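# Switch on the shaker holding four jars

## Task

Four jars already sit on the shaker, which is set for a 20-second run; turn the shaker on.

## Robot and tools

Robot: two 6-joint arms with parallel grippers, left_arm (on the +y side) and right_arm. The names do not match image sides. Calibrated bases in the scene frame: left_arm at (-0.046, +0.348, 0) m, right_arm at (-0.015, -0.339, 0) m, both facing nearly straight along +x. Scene frame: origin at table-top height, midway between the nominal bases. +x points out over the table, +z points up. All reported hand positions (metres) and orientations (quat_wxyz) use this frame and can be a few centimetres off, worse at long reach. A gripper's fingers point along its own +z and close along its y. end_effector_position is the point between the pads, about 1 cm behind the fingertips.

Command row: every motion uses rows of exactly 14 numbers, each in [-1, 1], even if one arm stays still. The first 7 are left_arm and the last 7 are right_arm. Within each arm the order is shoulder, elbow, waist, wrist pitch, wrist yaw, wrist roll, then opening. The six joint numbers are offsets, not poses. They are measured from the arm's reported "Joint targets" at the start of the action or move, not from the previous row, so sending the same offset twice moves the arm twice. Scale: 1.0 equals 2.224 rad for shoulder, elbow and waist, and 8.485 rad for the three wrist joints. Send 0 to keep a joint where it is. Opening is absolute: +1 fully open, -1 closed. In between, the fingers go to where grip_measured would read that value. To leave a gripper alone, repeat its current command, because 0 means half open. The shoulder sign is flipped relative to the URDF in everything you send and read. Its allowed range of 0 to 3.142 therefore reads as -3.142 to 0. Other ranges (rad): waist -2.618 to 3.054, elbow 0 to 3.142, wrist pitch and wrist yaw -1.571 to 1.571, wrist roll -2.094 to 2.094. An action that pushes a joint more than 0.059 rad beyond its range is refused for both arms. Each control step lets a target lead the measured angle by at most 0.339 rad on the big joints or 2.2 rad on the wrist joints. A target that would move the hand more than 200 mm is scaled back.

Tools:
- execute_actions(actions, cameras): actions is a list of actions. Each action is up to 15 rows, one per 1/30 s step; a short action repeats its last row. An empty list returns the state plus all camera images.
- move(target, speed, blend, opening_speed, grip_force, blocking, cameras): drives all joints smoothly to one row, or through a list of up to 15 rows. Every row's offsets count from the same starting Joint targets. speed: rad/s for the joint with the longest travel, 0.01 to 12.57, default 0.5. blend: corner rounding in rad, default 0 (stop at each row). opening_speed: how fast the opening changes, on the -1..+1 scale per second, at least 0.2. grip_force: newtons per pad, 10 to 50; full force by default, and it persists once set. blocking=false returns early while the move continues. The path ignores obstacles and the other arm. Moves last at least 0.5 s, and a move longer than 10 s stops short. The result adds a "move:" line: done, off_target (at rest but more than 0.035 rad from target), moving, held or fault, plus limits=held if steps were withheld. Neither done nor off_target tells you whether the hand is touching something.
- wait(seconds 0 to 10): lets time pass while the last commands are held. stop(): brakes a running move.
- zoom_image(camera, region [x0, y0, x1, y1] in image pixels, at most 504 by 504): a closer view of the newest image. Cameras: cam_high, cam_low, cam_over, cam_left_wrist, cam_right_wrist, each 896x504.
- read_manual(section): licence text only. finished_scene(scene): ends the scene permanently; use it only once the shaker is running and stays that way without the robot.

Result lines: Joint positions and Joint velocities (rad, rad/s) in the same joint order, then the pad gap (m; 0.094 when fully open). Joint targets are what the next offsets count from. Tool commands show the current gripper commands. grip_measured uses the opening scale and reads slightly wide when empty. grip_effort_nm is gripper motor effort, negative when closing; it is not pad force. Joint torques are in joint order and positive toward larger angles. Other lines: "joint sent to its limit"; "joint command not followed" (the clearance check altered a step); MOTOR HOT (at 75 °C); OVER-TEMPERATURE FAULT (at 90 °C the arm folds and stays idle for the rest of the scene).

Cautions: press the switch gently and at low speed. Do not bump or tip the jars or the shaker, and let nothing leave the table. Keep the arms from touching each other, and keep the wrist-camera cables clear, since their contact counts as hand contact. Avoid long stretched-out holds or pushing against something, because motors heat up. If an arm is stalled against something, command its targets back past its measured positions. Time keeps passing while you think.

Each tool is called after ">>>" by a JSON object that holds its "api" and its "payload", one argument or row to a line.

## Session

>>> {"api": "execute_actions", "payload": {
  "actions": []
}}

Scene clock: 0.00 s.
left_arm: end_effector_position=(+0.3416, +0.3485, +0.0853) grip_measured=+1.000 grip_effort_nm=n/a end_effector_quat_wxyz=(+0.580, +0.001, +0.814, +0.031) | right_arm: end_effector_position=(+0.3728, -0.3266, +0.0728) grip_measured=+1.000 grip_effort_nm=n/a end_effector_quat_wxyz=(+0.544, -0.027, +0.838, +0.005)
Joint names: [shoulder, elbow, waist, wrist pitch, wrist yaw, wrist roll]
Joint positions: left_arm=[-1.555 0.32 -0.041 0.902 -0.085 0.026 0.094] | right_arm=[-1.541 0.362 0.01 0.759 -0.013 -0.029 0.094]
Joint velocities: within noise
Joint torques (N m): no reading
Heat: left arm: 29 °C; right arm: 29 °C.
Joint targets: left_arm=[-1.547 0.330 -0.041 0.910 -0.085 0.026] | right_arm=[-1.535 0.370 0.010 0.761 -0.013 -0.029]
Tool commands: left_gripper/opening=+1.0 right_gripper/opening=+1.0

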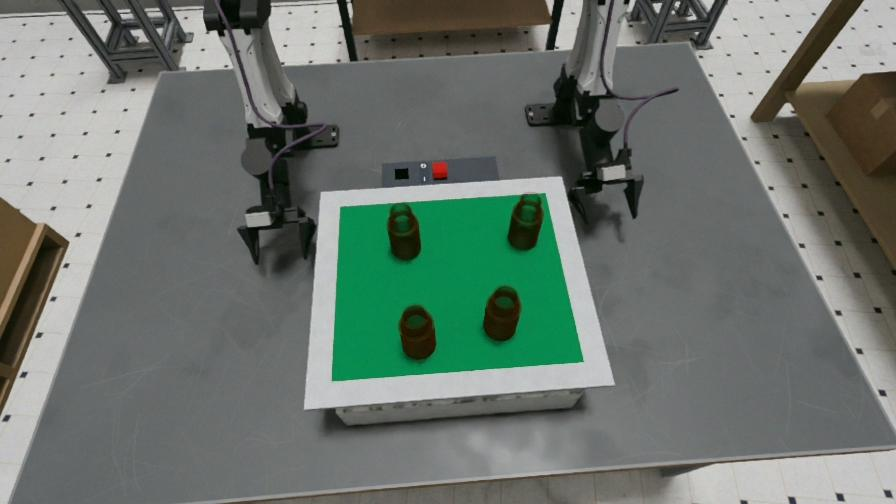

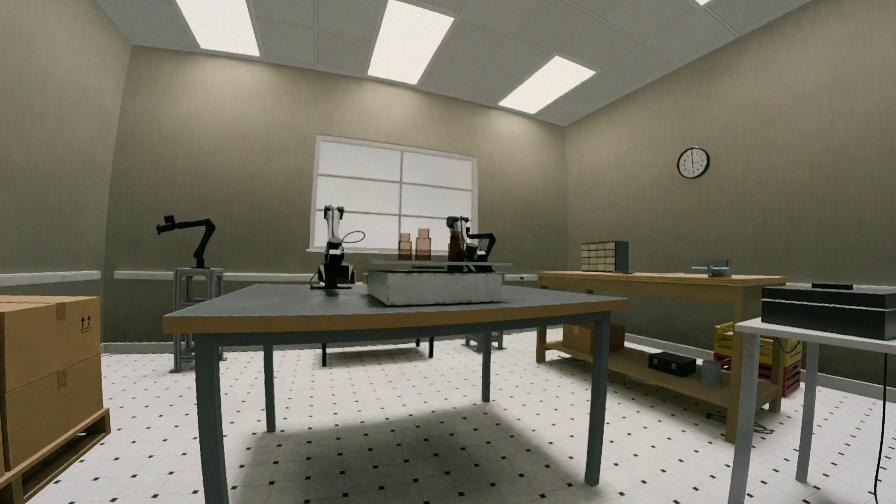

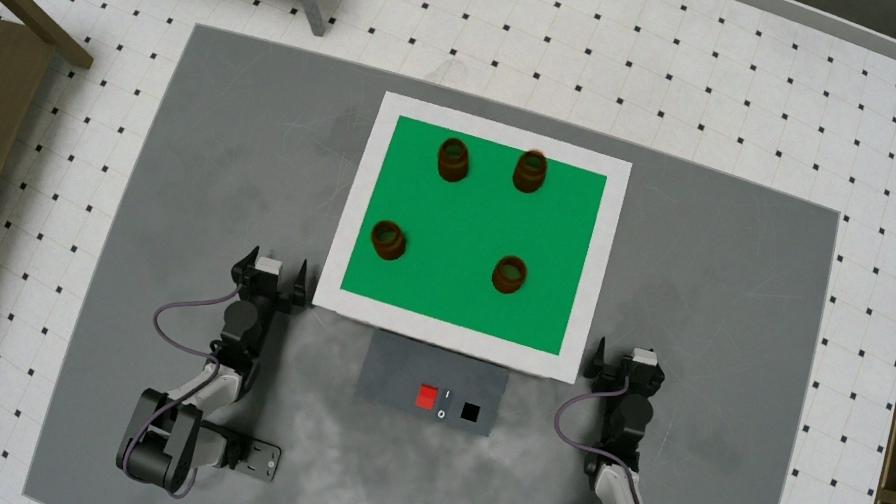

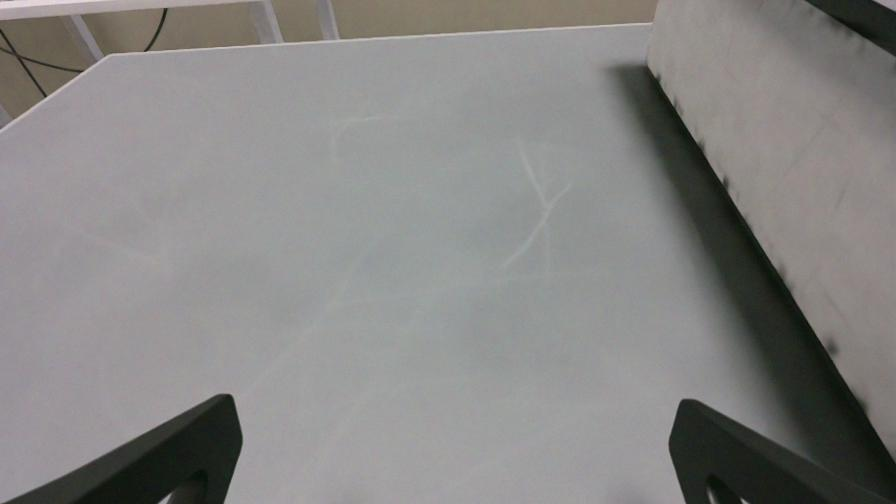

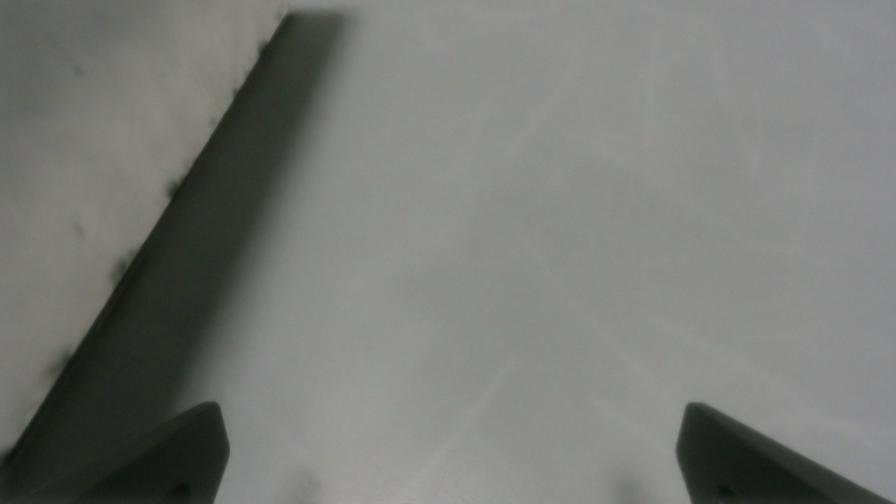

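>>> {"api": "zoom_image", "payload": {
  "camera": "cam_over",
  "region": [340, 320, 540, 450]
}}

>>> {"api": "zoom_image", "payload": {
  "camera": "cam_high",
  "region": [370, 140, 510, 210]
}}

Scaled by 2.520 from the camera's 896x504 image, which has a finer 1280x720 frame.

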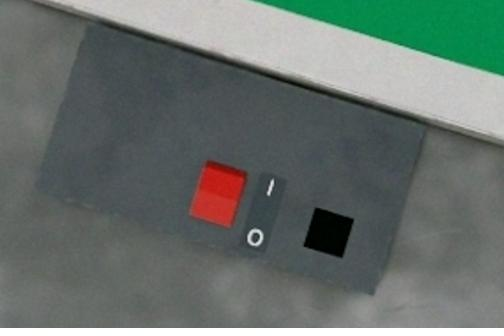

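Scaled by 3.600 from the camera's 896x504 image, which has a finer 1280x720 frame.

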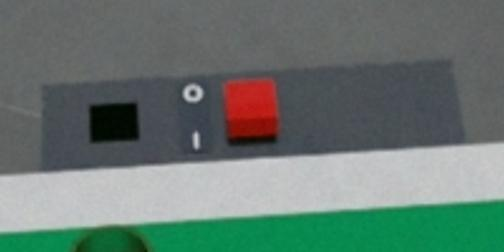

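>>> {"api": "move", "payload": {
  "target": [
    [0,0,0,0,0,0,1,0.2484,0.3407,0,-0.2011,0.0015,0.0034,-0.95],
    [0,0,0,0,0,0,1,0.1304,0.2575,0.4375,-0.1483,0.0015,0.0034,-0.95]
  ],
  "speed": 1.2,
  "blend": 0.15,
  "opening_speed": 1.0,
  "cameras": ["cam_right_wrist","cam_over"]
}}

Scene clock: 57.33 s.
left_arm: end_effector_position=(+0.3416, +0.3485, +0.0853) grip_measured=+1.000 grip_effort_nm=0.00 end_effector_quat_wxyz=(+0.580, +0.001, +0.814, +0.031) | right_arm: end_effector_position=(+0.1794, -0.0390, +0.1702) grip_measured=-0.947 grip_effort_nm=-0.16 end_effector_quat_wxyz=(+0.326, -0.448, +0.813, +0.177)
Joint names: [shoulder, elbow, waist, wrist pitch, wrist yaw, wrist roll]
Joint positions: left_arm=[-1.555 0.32 -0.041 0.902 -0.085 0.026 0.094] | right_arm=[-1.242 0.948 0.978 -0.517 -0.005 -0.011 0.002]
Joint torques (N m): left_arm=[4.37 5.27 0.2 2.01 0.1 0.01] | right_arm=[4.25 7.45 0.76 2.33 -0.04 0.05]
Heat: left arm: 33 °C; right arm: 34 °C.
Joint targets: left_arm=[-1.547 0.330 -0.041 0.910 -0.085 0.026] | right_arm=[-1.245 0.943 0.983 -0.497 0.000 0.000]
move: done
camera_calibration:
cam_right_wrist: T_world_to_cam=[[0.846555, -0.532284, -0.00417744, -0.172357], [-0.503676, -0.798468, -0.329788, 0.151957], [0.172205, 0.281288, -0.944046, 0.227687], [0, 0, 0, 1]] pos_world=[0.183238, -0.0344552, 0.264341]
Images, in order (width x height): cam_over 896x504, cam_right_wrist 896x504.

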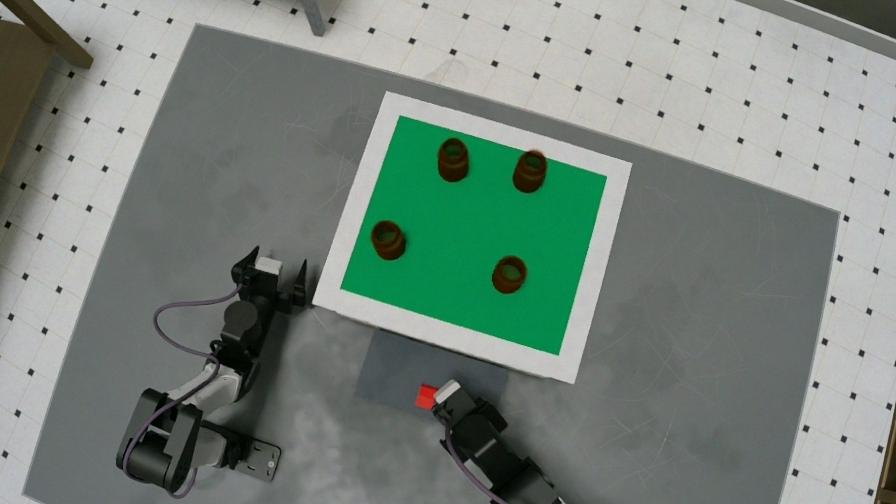

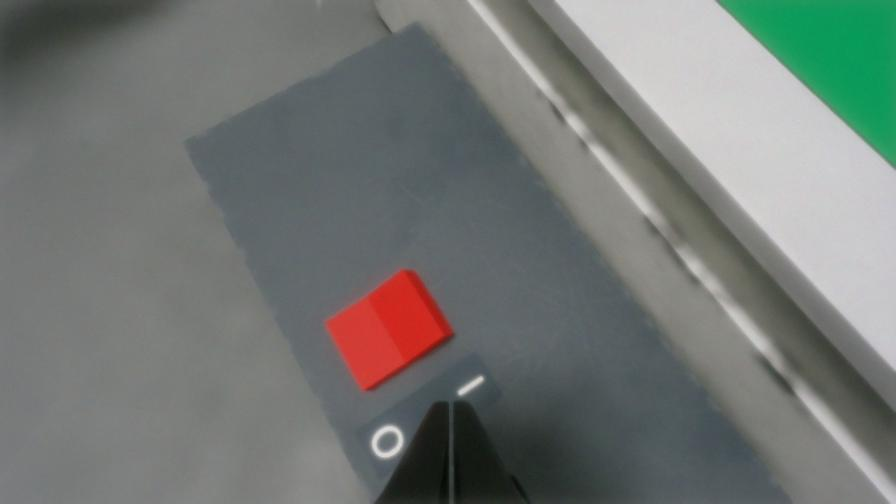

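>>> {"api": "move", "payload": {
  "target": [0,0,0,0,0,0,1,-0.1756,0.1545,0.0067,-0.0299,0,0,-0.95],
  "speed": 0.7,
  "cameras": ["cam_right_wrist","cam_over","cam_high"]
}}

>>> {"api": "zoom_image", "payload": {
  "camera": "cam_right_wrist",
  "region": [300, 250, 600, 500]
}}

>>> {"api": "zoom_image", "payload": {
  "camera": "cam_high",
  "region": [370, 120, 540, 210]
}}

Scene clock: 103.80 s.
left_arm: end_effector_position=(+0.3416, +0.3485, +0.0853) grip_measured=+1.000 grip_effort_nm=0.00 end_effector_quat_wxyz=(+0.580, +0.001, +0.814, +0.031) | right_arm: end_effector_position=(+0.1953, -0.0054, +0.1192) grip_measured=-0.947 grip_effort_nm=-0.16 end_effector_quat_wxyz=(+0.196, -0.475, +0.851, +0.109)
Joint names: [shoulder, elbow, waist, wrist pitch, wrist yaw, wrist roll]
Joint positions: left_arm=[-1.555 0.32 -0.041 0.902 -0.085 0.026 0.094] | right_arm=[-1.632 1.254 0.99 -0.74 -0.005 -0.011 0.002]
Joint torques (N m): left_arm=[4.37 5.29 0.23 2 0.1 0.01] | right_arm=[7.46 10.39 0.98 1.37 -0.04 0.06]
Heat: left arm: 34 °C; right arm: 35 °C.
Joint targets: left_arm=[-1.547 0.330 -0.041 0.910 -0.085 0.026] | right_arm=[-1.636 1.287 0.998 -0.751 0.000 0.000]
move: done
camera_calibration:
cam_right_wrist: T_world_to_cam=[[0.852175, -0.523189, -0.0084129, -0.168744], [-0.523201, -0.851739, -0.0283273, 0.137635], [0.00765496, 0.0285415, -0.999563, 0.204672], [0, 0, 0, 1]] pos_world=[0.214244, 0.0231022, 0.207062]
Images, in order (width x height): cam_high 896x504, cam_over 896x504, cam_right_wrist 896x504.

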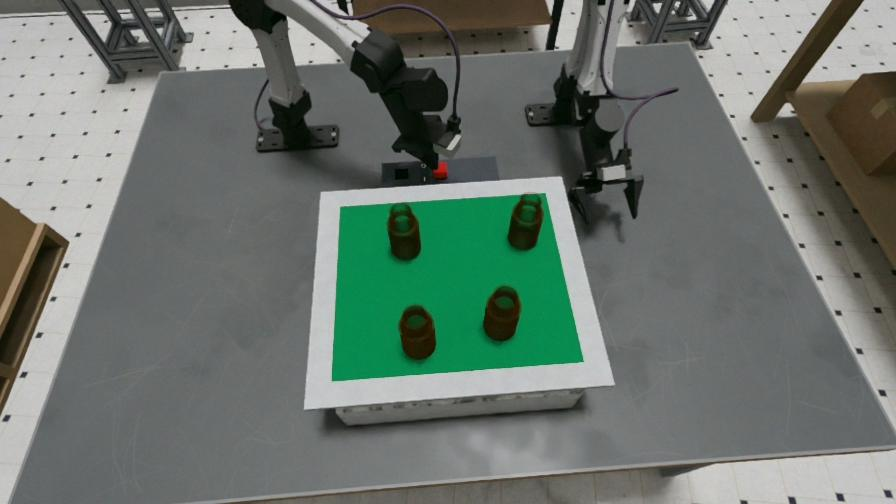

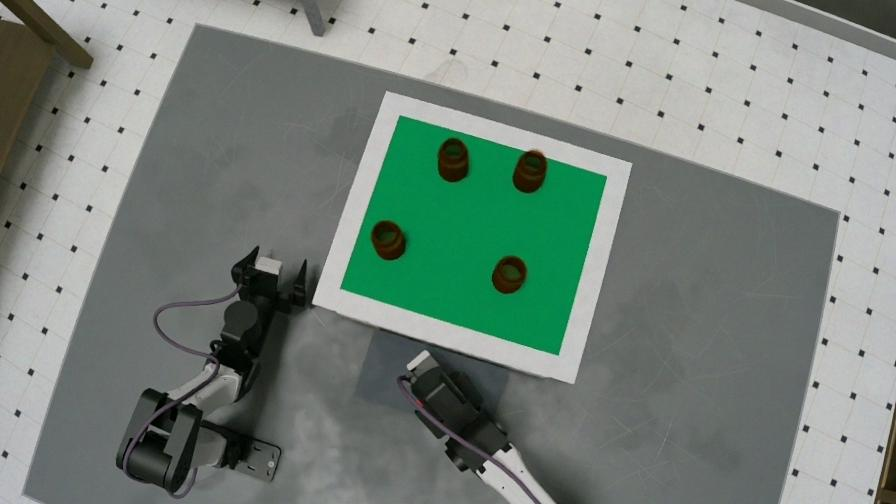

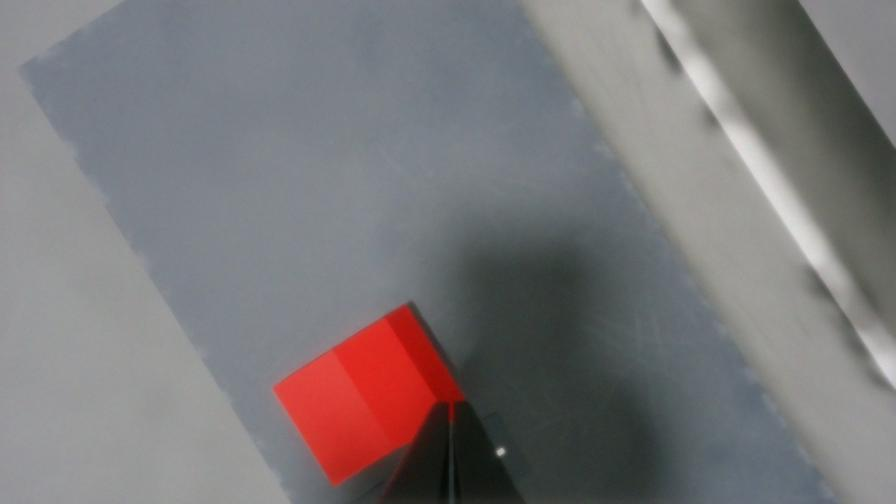

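Scaled by 1.680 from the camera's 896x504 image, which has a finer 1280x720 frame.

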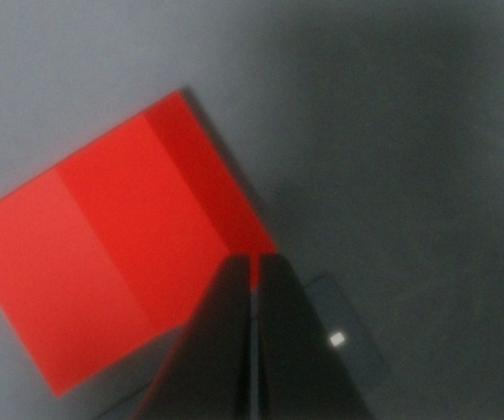

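Scaled by 2.965 from the camera's 896x504 image, which has a finer 1280x720 frame.

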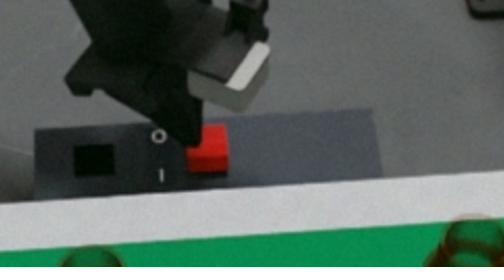

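>>> {"api": "move", "payload": {
  "target": [0,0,0,0,0,0,1,-0.0035,-0.0242,0.0144,0.0073,0,0,-0.95],
  "speed": 0.3,
  "cameras": ["cam_right_wrist"]
}}

>>> {"api": "zoom_image", "payload": {
  "camera": "cam_right_wrist",
  "region": [300, 250, 600, 500]
}}

Scene clock: 137.30 s.
left_arm: end_effector_position=(+0.3416, +0.3485, +0.0853) grip_measured=+1.000 grip_effort_nm=0.00 end_effector_quat_wxyz=(+0.580, +0.001, +0.814, +0.031) | right_arm: end_effector_position=(+0.1858, +0.0046, +0.1163) grip_measured=-0.947 grip_effort_nm=-0.16 end_effector_quat_wxyz=(+0.200, -0.489, +0.841, +0.116)
Joint names: [shoulder, elbow, waist, wrist pitch, wrist yaw, wrist roll]
Joint positions: left_arm=[-1.555 0.32 -0.041 0.902 -0.085 0.026 0.094] | right_arm=[-1.636 1.24 1.024 -0.708 -0.005 -0.011 0.002]
Joint torques (N m): left_arm=[4.36 5.29 0.21 2.01 0.11 0.01] | right_arm=[7.15 6.83 0.84 1.74 -0.04 0.06]
Heat: left arm: 35 °C; right arm: 35 °C.
Joint targets: left_arm=[-1.547 0.330 -0.041 0.910 -0.085 0.026] | right_arm=[-1.643 1.232 1.030 -0.689 0.000 0.000]
move: done
camera_calibration:
cam_right_wrist: T_world_to_cam=[[0.869317, -0.494187, -0.00824062, -0.158774], [-0.494058, -0.868376, -0.0427855, 0.137425], [0.0139881, 0.0412654, -0.99905, 0.200353], [0, 0, 0, 1]] pos_world=[0.203119, 0.0326045, 0.204734]
Images, in order (width x height): cam_right_wrist 896x504.

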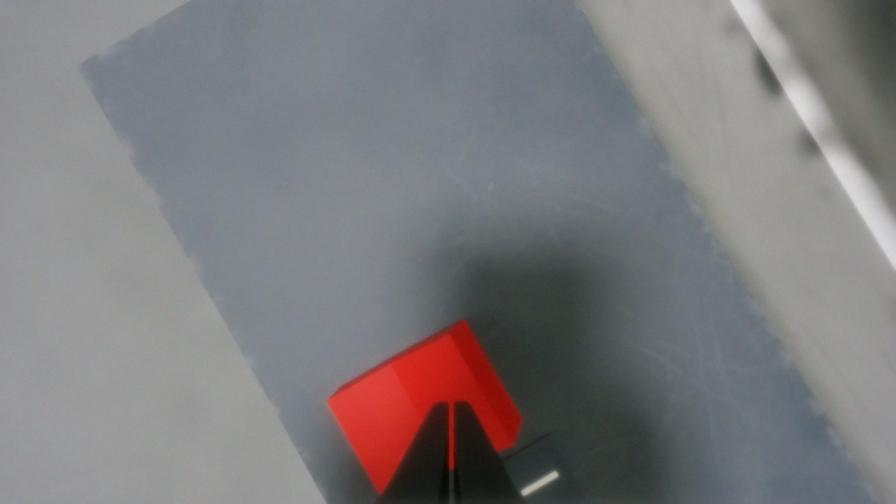

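Scaled by 1.680 from the camera's 896x504 image, which has a finer 1280x720 frame.

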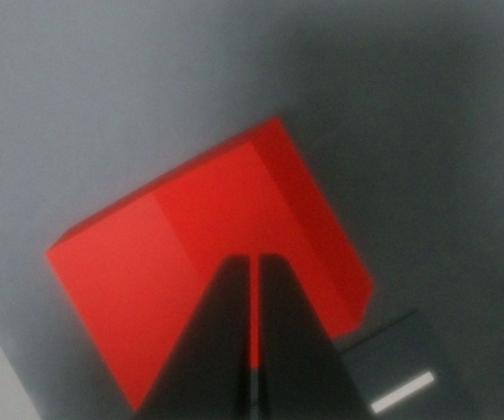

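>>> {"api": "move", "payload": {
  "target": [0,0,0,0,0,0,1,-0.0072,-0.0285,0,0.0094,0,0,-0.95],
  "speed": 0.15,
  "cameras": ["cam_right_wrist"]
}}

>>> {"api": "zoom_image", "payload": {
  "camera": "cam_right_wrist",
  "region": [300, 250, 600, 500]
}}

Scene clock: 154.50 s.
left_arm: end_effector_position=(+0.3416, +0.3485, +0.0853) grip_measured=+1.000 grip_effort_nm=0.00 end_effector_quat_wxyz=(+0.580, +0.001, +0.814, +0.031) | right_arm: end_effector_position=(+0.1856, +0.0043, +0.0997) grip_measured=-0.947 grip_effort_nm=-0.16 end_effector_quat_wxyz=(+0.200, -0.489, +0.841, +0.116)
Joint names: [shoulder, elbow, waist, wrist pitch, wrist yaw, wrist roll]
Joint positions: left_arm=[-1.555 0.32 -0.041 0.902 -0.085 0.026 0.094] | right_arm=[-1.648 1.186 1.024 -0.644 -0.005 -0.011 0.002]
Joint torques (N m): left_arm=[4.37 5.27 0.2 2.01 0.1 0.01] | right_arm=[6.76 5.91 0.83 1.96 -0.05 0.06]
Heat: left arm: 36 °C; right arm: 35 °C.
Joint targets: left_arm=[-1.547 0.330 -0.041 0.910 -0.085 0.026] | right_arm=[-1.659 1.169 1.030 -0.609 0.000 0.000]
move: done
camera_calibration:
cam_right_wrist: T_world_to_cam=[[0.869291, -0.494232, -0.00820804, -0.158923], [-0.494121, -0.868411, -0.0413072, 0.136222], [0.0132874, 0.0399638, -0.999113, 0.183878], [0, 0, 0, 1]] pos_world=[0.203018, 0.0324032, 0.188037]
Images, in order (width x height): cam_right_wrist 896x504.

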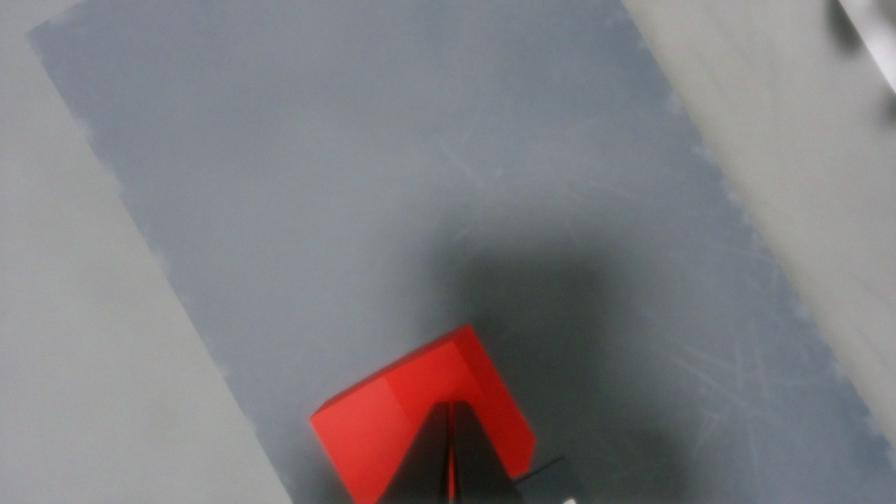

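Scaled by 1.680 from the camera's 896x504 image, which has a finer 1280x720 frame.

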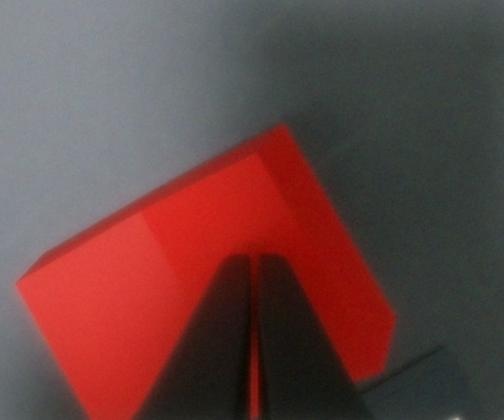

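>>> {"api": "move", "payload": {
  "target": [0,0,0,0,0,0,1,-0.0047,-0.0200,0,0.0070,0,0,-0.95],
  "speed": 0.15,
  "cameras": ["cam_right_wrist","cam_high"]
}}

>>> {"api": "zoom_image", "payload": {
  "camera": "cam_right_wrist",
  "region": [300, 250, 600, 500]
}}

Scene clock: 161.57 s.
left_arm: end_effector_position=(+0.3416, +0.3485, +0.0853) grip_measured=+1.000 grip_effort_nm=0.00 end_effector_quat_wxyz=(+0.580, +0.001, +0.814, +0.031) | right_arm: end_effector_position=(+0.1903, +0.0120, +0.0964) grip_measured=-0.947 grip_effort_nm=-0.16 end_effector_quat_wxyz=(+0.222, -0.486, +0.836, +0.128)
Joint names: [shoulder, elbow, waist, wrist pitch, wrist yaw, wrist roll]
Joint positions: left_arm=[-1.555 0.32 -0.041 0.902 -0.085 0.026 0.094] | right_arm=[-1.648 1.148 1.024 -0.554 -0.004 -0.011 0.002]
Joint torques (N m): left_arm=[4.4 5.29 0.21 2.01 0.1 0.01] | right_arm=[5.75 5.35 0.83 1.71 -0.05 0.06]
Heat: left arm: 36 °C; right arm: 35 °C.
Joint targets: left_arm=[-1.547 0.330 -0.041 0.910 -0.085 0.026] | right_arm=[-1.670 1.125 1.030 -0.550 0.000 0.000]
move: done
camera_calibration:
cam_right_wrist: T_world_to_cam=[[0.86933, -0.494184, -0.00691123, -0.15936], [-0.492612, -0.865262, -0.0930301, 0.149773], [0.039994, 0.0842784, -0.995639, 0.17427], [0, 0, 0, 1]] pos_world=[0.205347, 0.0361526, 0.186342]
Images, in order (width x height): cam_high 896x504, cam_right_wrist 896x504.

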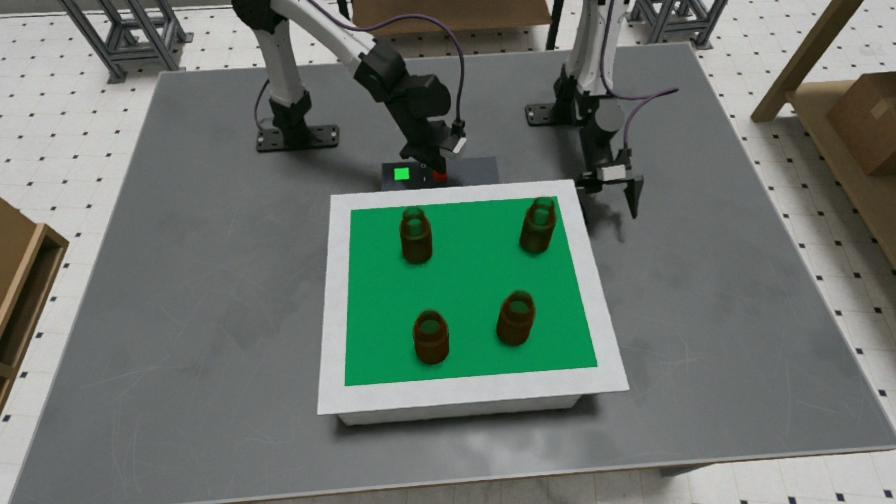

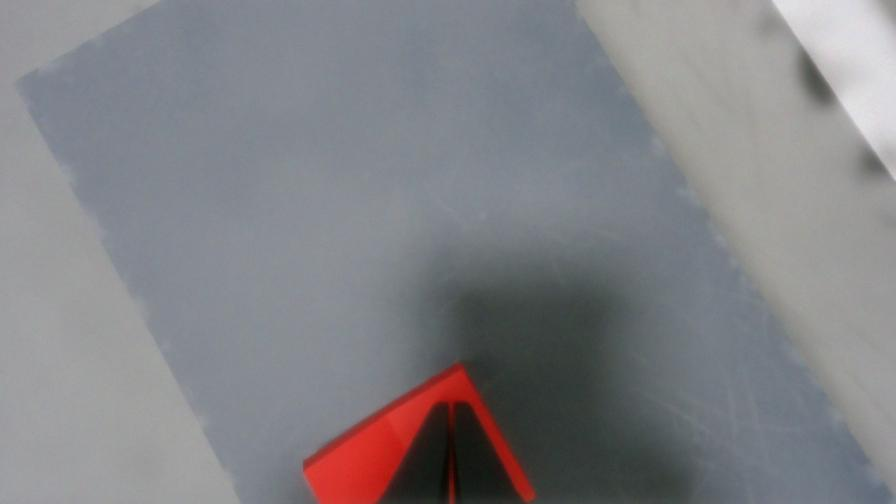

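Scaled by 1.680 from the camera's 896x504 image, which has a finer 1280x720 frame.

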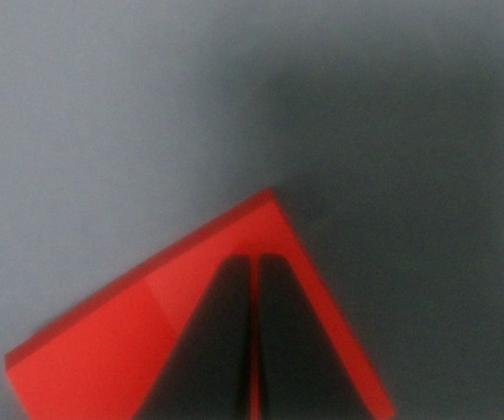

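>>> {"api": "move", "payload": {
  "target": [0,0,0.13,0,0,0,1,0.0193,0.0784,0,-0.0259,0,0,-0.95],
  "speed": 0.5,
  "cameras": ["cam_right_wrist","cam_high","cam_over"]
}}

Scene clock: 171.07 s.
left_arm: end_effector_position=(+0.3258, +0.4574, +0.0853) grip_measured=+1.000 grip_effort_nm=0.00 end_effector_quat_wxyz=(+0.570, -0.115, +0.806, +0.113) | right_arm: end_effector_position=(+0.1846, +0.0023, +0.1184) grip_measured=-0.947 grip_effort_nm=-0.16 end_effector_quat_wxyz=(+0.188, -0.490, +0.844, +0.109)
Joint names: [shoulder, elbow, waist, wrist pitch, wrist yaw, wrist roll]
Joint positions: left_arm=[-1.555 0.32 0.245 0.902 -0.083 0.026 0.094] | right_arm=[-1.648 1.273 1.024 -0.758 -0.004 -0.011 0.002]
Joint torques (N m): left_arm=[4.36 5.29 0.43 2 0.08 0.02] | right_arm=[10.04 9.72 0.83 1.33 -0.05 0.06]
Heat: left arm: 36 °C; right arm: 35 °C.
Joint targets: left_arm=[-1.547 0.330 0.248 0.910 -0.085 0.026] | right_arm=[-1.627 1.299 1.030 -0.770 0.000 0.000]
move: done
camera_calibration:
cam_right_wrist: T_world_to_cam=[[0.869001, -0.494749, -0.00786211, -0.158848], [-0.494811, -0.868891, -0.0137772, 0.131689], [-0.0000150504, 0.0158627, -0.999874, 0.20525], [0, 0, 0, 1]] pos_world=[0.203203, 0.0325783, 0.20579]
Images, in order (width x height): cam_high 896x504, cam_over 896x504, cam_right_wrist 896x504.

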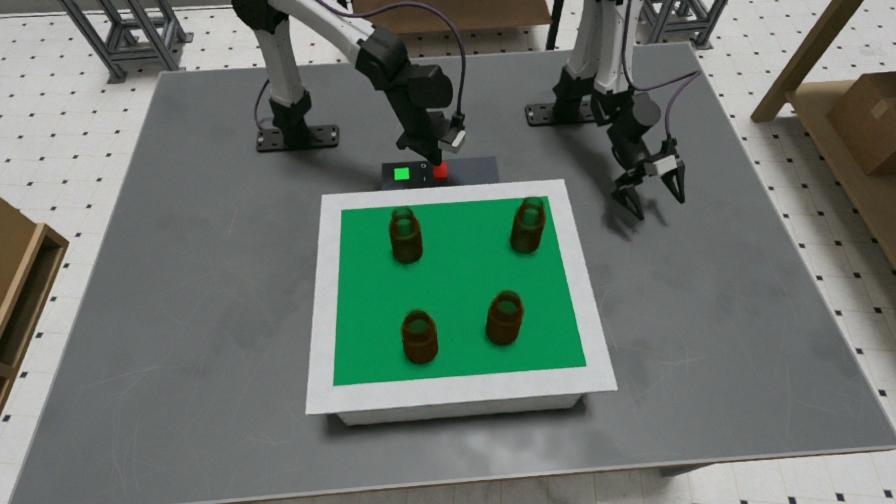

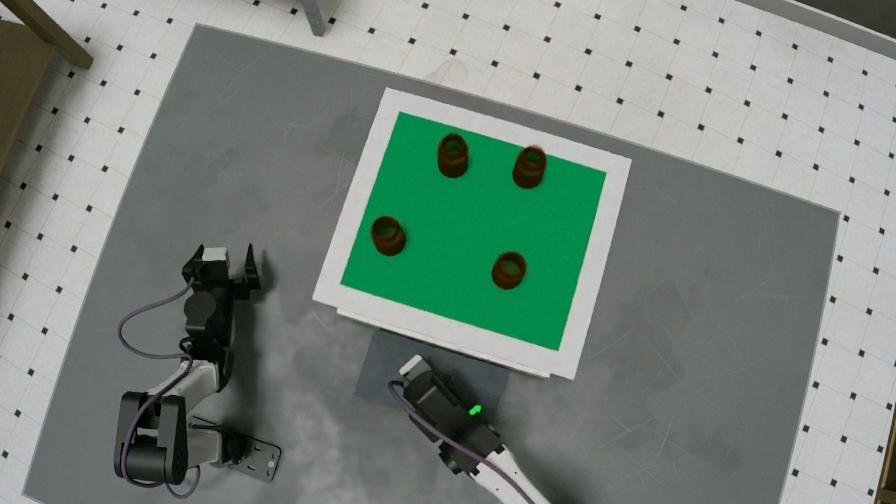

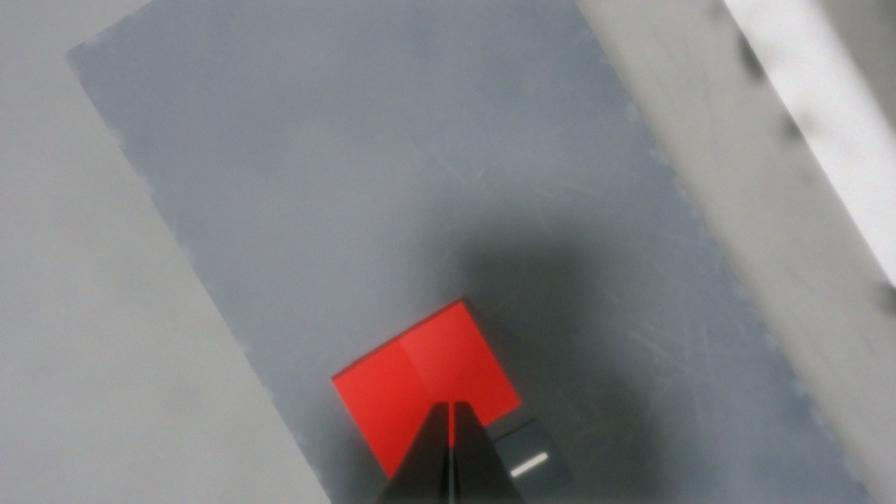

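>>> {"api": "wait", "payload": {
  "seconds": 3,
  "cameras": ["cam_high","cam_over","cam_low"]
}}

Scene clock: 178.43 s.
left_arm: end_effector_position=(+0.3258, +0.4574, +0.0853) grip_measured=+1.000 grip_effort_nm=0.00 end_effector_quat_wxyz=(+0.570, -0.115, +0.806, +0.113) | right_arm: end_effector_position=(+0.1846, +0.0022, +0.1184) grip_measured=-0.947 grip_effort_nm=-0.15 end_effector_quat_wxyz=(+0.188, -0.490, +0.844, +0.109)
Joint names: [shoulder, elbow, waist, wrist pitch, wrist yaw, wrist roll]
Joint positions: left_arm=[-1.555 0.32 0.245 0.902 -0.083 0.026 0.094] | right_arm=[-1.648 1.273 1.024 -0.759 -0.004 -0.011 0.002]
Joint torques (N m): left_arm=[4.36 5.29 0.44 2.01 0.09 0.01] | right_arm=[10.04 9.7 0.83 1.35 -0.05 0.06]
Heat: left arm: 37 °C; right arm: 35 °C.
Joint targets: left_arm=[-1.547 0.330 0.248 0.910 -0.085 0.026] | right_arm=[-1.627 1.299 1.030 -0.770 0.000 0.000]
Tool commands: left_gripper/opening=+1.0 right_gripper/opening=-0.95
wait: 3.00 s; at rest from the start
Images, in order (width x height): cam_high 896x504, cam_low 896x504, cam_over 896x504.

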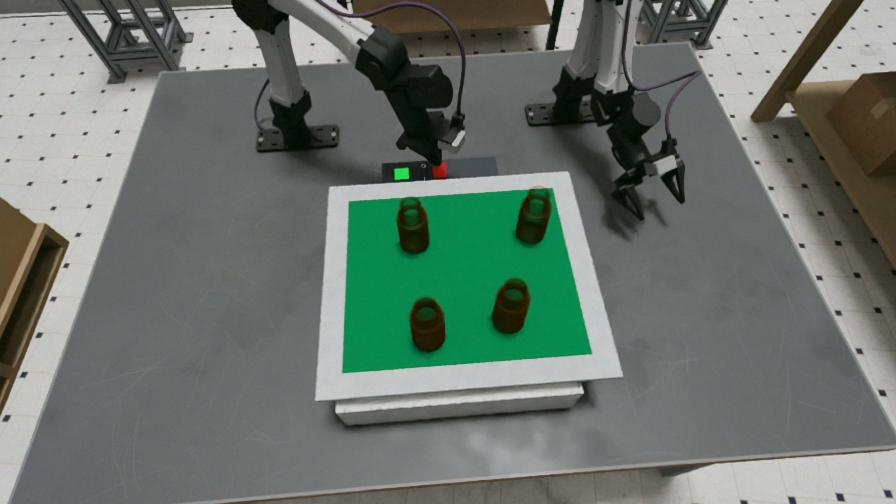

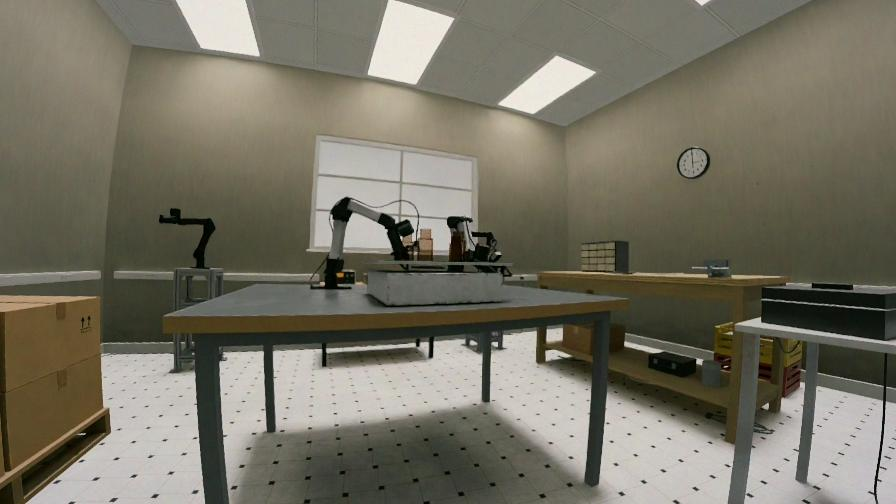

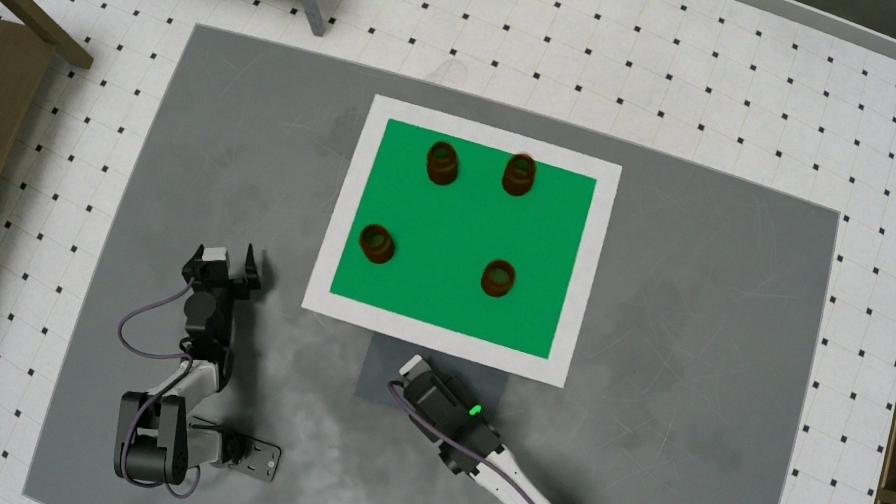

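>>> {"api": "wait", "payload": {
  "seconds": 3,
  "cameras": ["cam_high","cam_over"]
}}

Scene clock: 184.70 s.
left_arm: end_effector_position=(+0.3258, +0.4574, +0.0853) grip_measured=+1.000 grip_effort_nm=0.00 end_effector_quat_wxyz=(+0.570, -0.115, +0.806, +0.113) | right_arm: end_effector_position=(+0.1846, +0.0022, +0.1184) grip_measured=-0.947 grip_effort_nm=-0.16 end_effector_quat_wxyz=(+0.188, -0.490, +0.844, +0.109)
Joint names: [shoulder, elbow, waist, wrist pitch, wrist yaw, wrist roll]
Joint positions: left_arm=[-1.555 0.32 0.245 0.902 -0.083 0.026 0.094] | right_arm=[-1.648 1.273 1.024 -0.759 -0.004 -0.011 0.002]
Joint torques (N m): left_arm=[4.37 5.27 0.43 2 0.08 0.01] | right_arm=[10.04 9.72 0.83 1.35 -0.05 0.06]
Heat: left arm: 37 °C; right arm: 36 °C.
Joint targets: left_arm=[-1.547 0.330 0.248 0.910 -0.085 0.026] | right_arm=[-1.627 1.299 1.030 -0.770 0.000 0.000]
Tool commands: left_gripper/opening=+1.0 right_gripper/opening=-0.95
wait: 3.00 s; at rest from the start
Images, in order (width x height): cam_high 896x504, cam_over 896x504.

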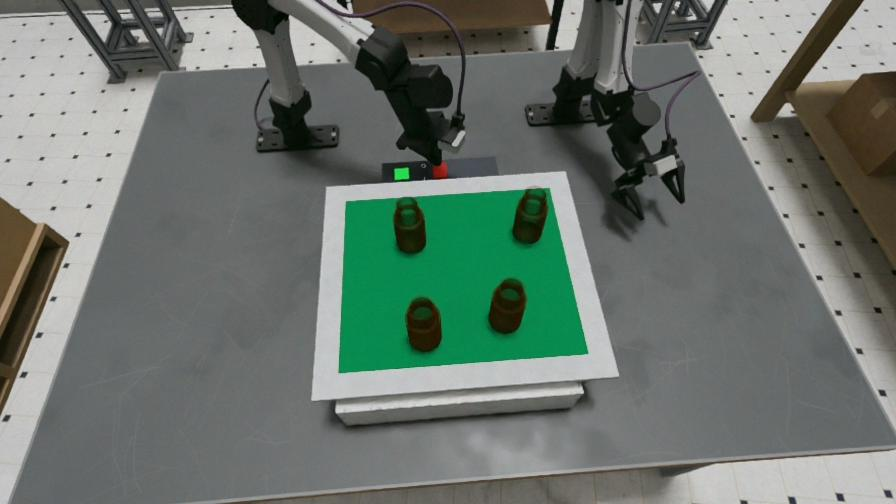

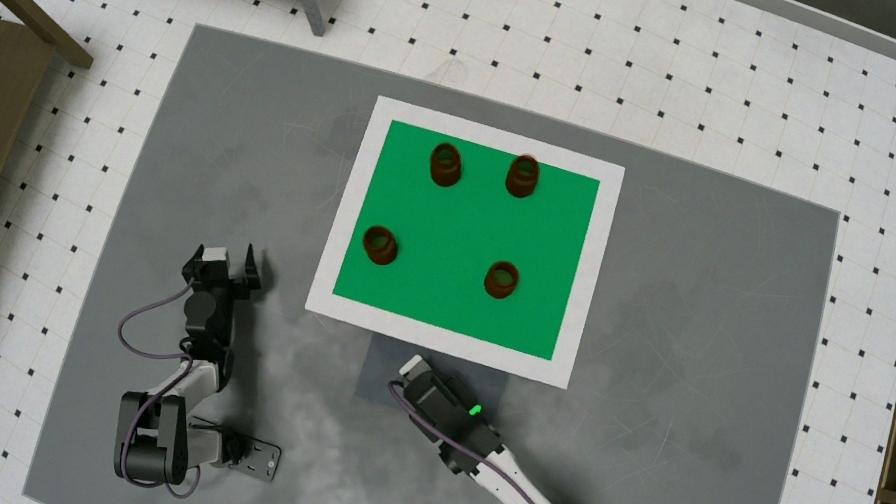

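>>> {"api": "wait", "payload": {
  "seconds": 3,
  "cameras": ["cam_high"]
}}

Scene clock: 192.00 s.
left_arm: end_effector_position=(+0.3258, +0.4574, +0.0853) grip_measured=+1.000 grip_effort_nm=0.00 end_effector_quat_wxyz=(+0.570, -0.115, +0.806, +0.113) | right_arm: end_effector_position=(+0.1846, +0.0022, +0.1184) grip_measured=-0.947 grip_effort_nm=-0.15 end_effector_quat_wxyz=(+0.188, -0.490, +0.844, +0.109)
Joint names: [shoulder, elbow, waist, wrist pitch, wrist yaw, wrist roll]
Joint positions: left_arm=[-1.555 0.32 0.245 0.902 -0.083 0.026 0.094] | right_arm=[-1.648 1.273 1.024 -0.759 -0.004 -0.011 0.002]
Joint torques (N m): left_arm=[4.37 5.27 0.43 2.01 0.08 0.01] | right_arm=[10.06 9.73 0.83 1.35 -0.05 0.05]
Heat: left arm: 37 °C; right arm: 37 °C.
Joint targets: left_arm=[-1.547 0.330 0.248 0.910 -0.085 0.026] | right_arm=[-1.627 1.299 1.030 -0.770 0.000 0.000]
Tool commands: left_gripper/opening=+1.0 right_gripper/opening=-0.95
wait: 3.00 s; at rest from the start
Images, in order (width x height): cam_high 896x504.

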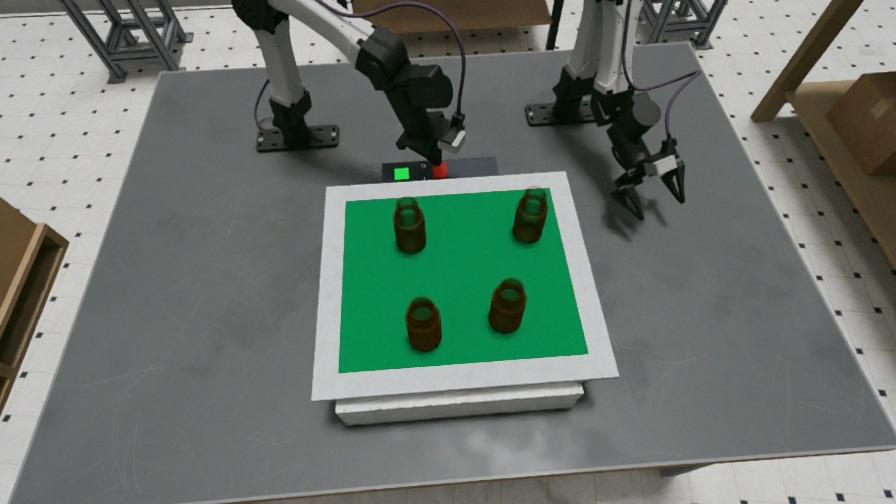

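>>> {"api": "finished_scene", "payload": {
  "scene": 1
}}

The scene is finished: the task was done.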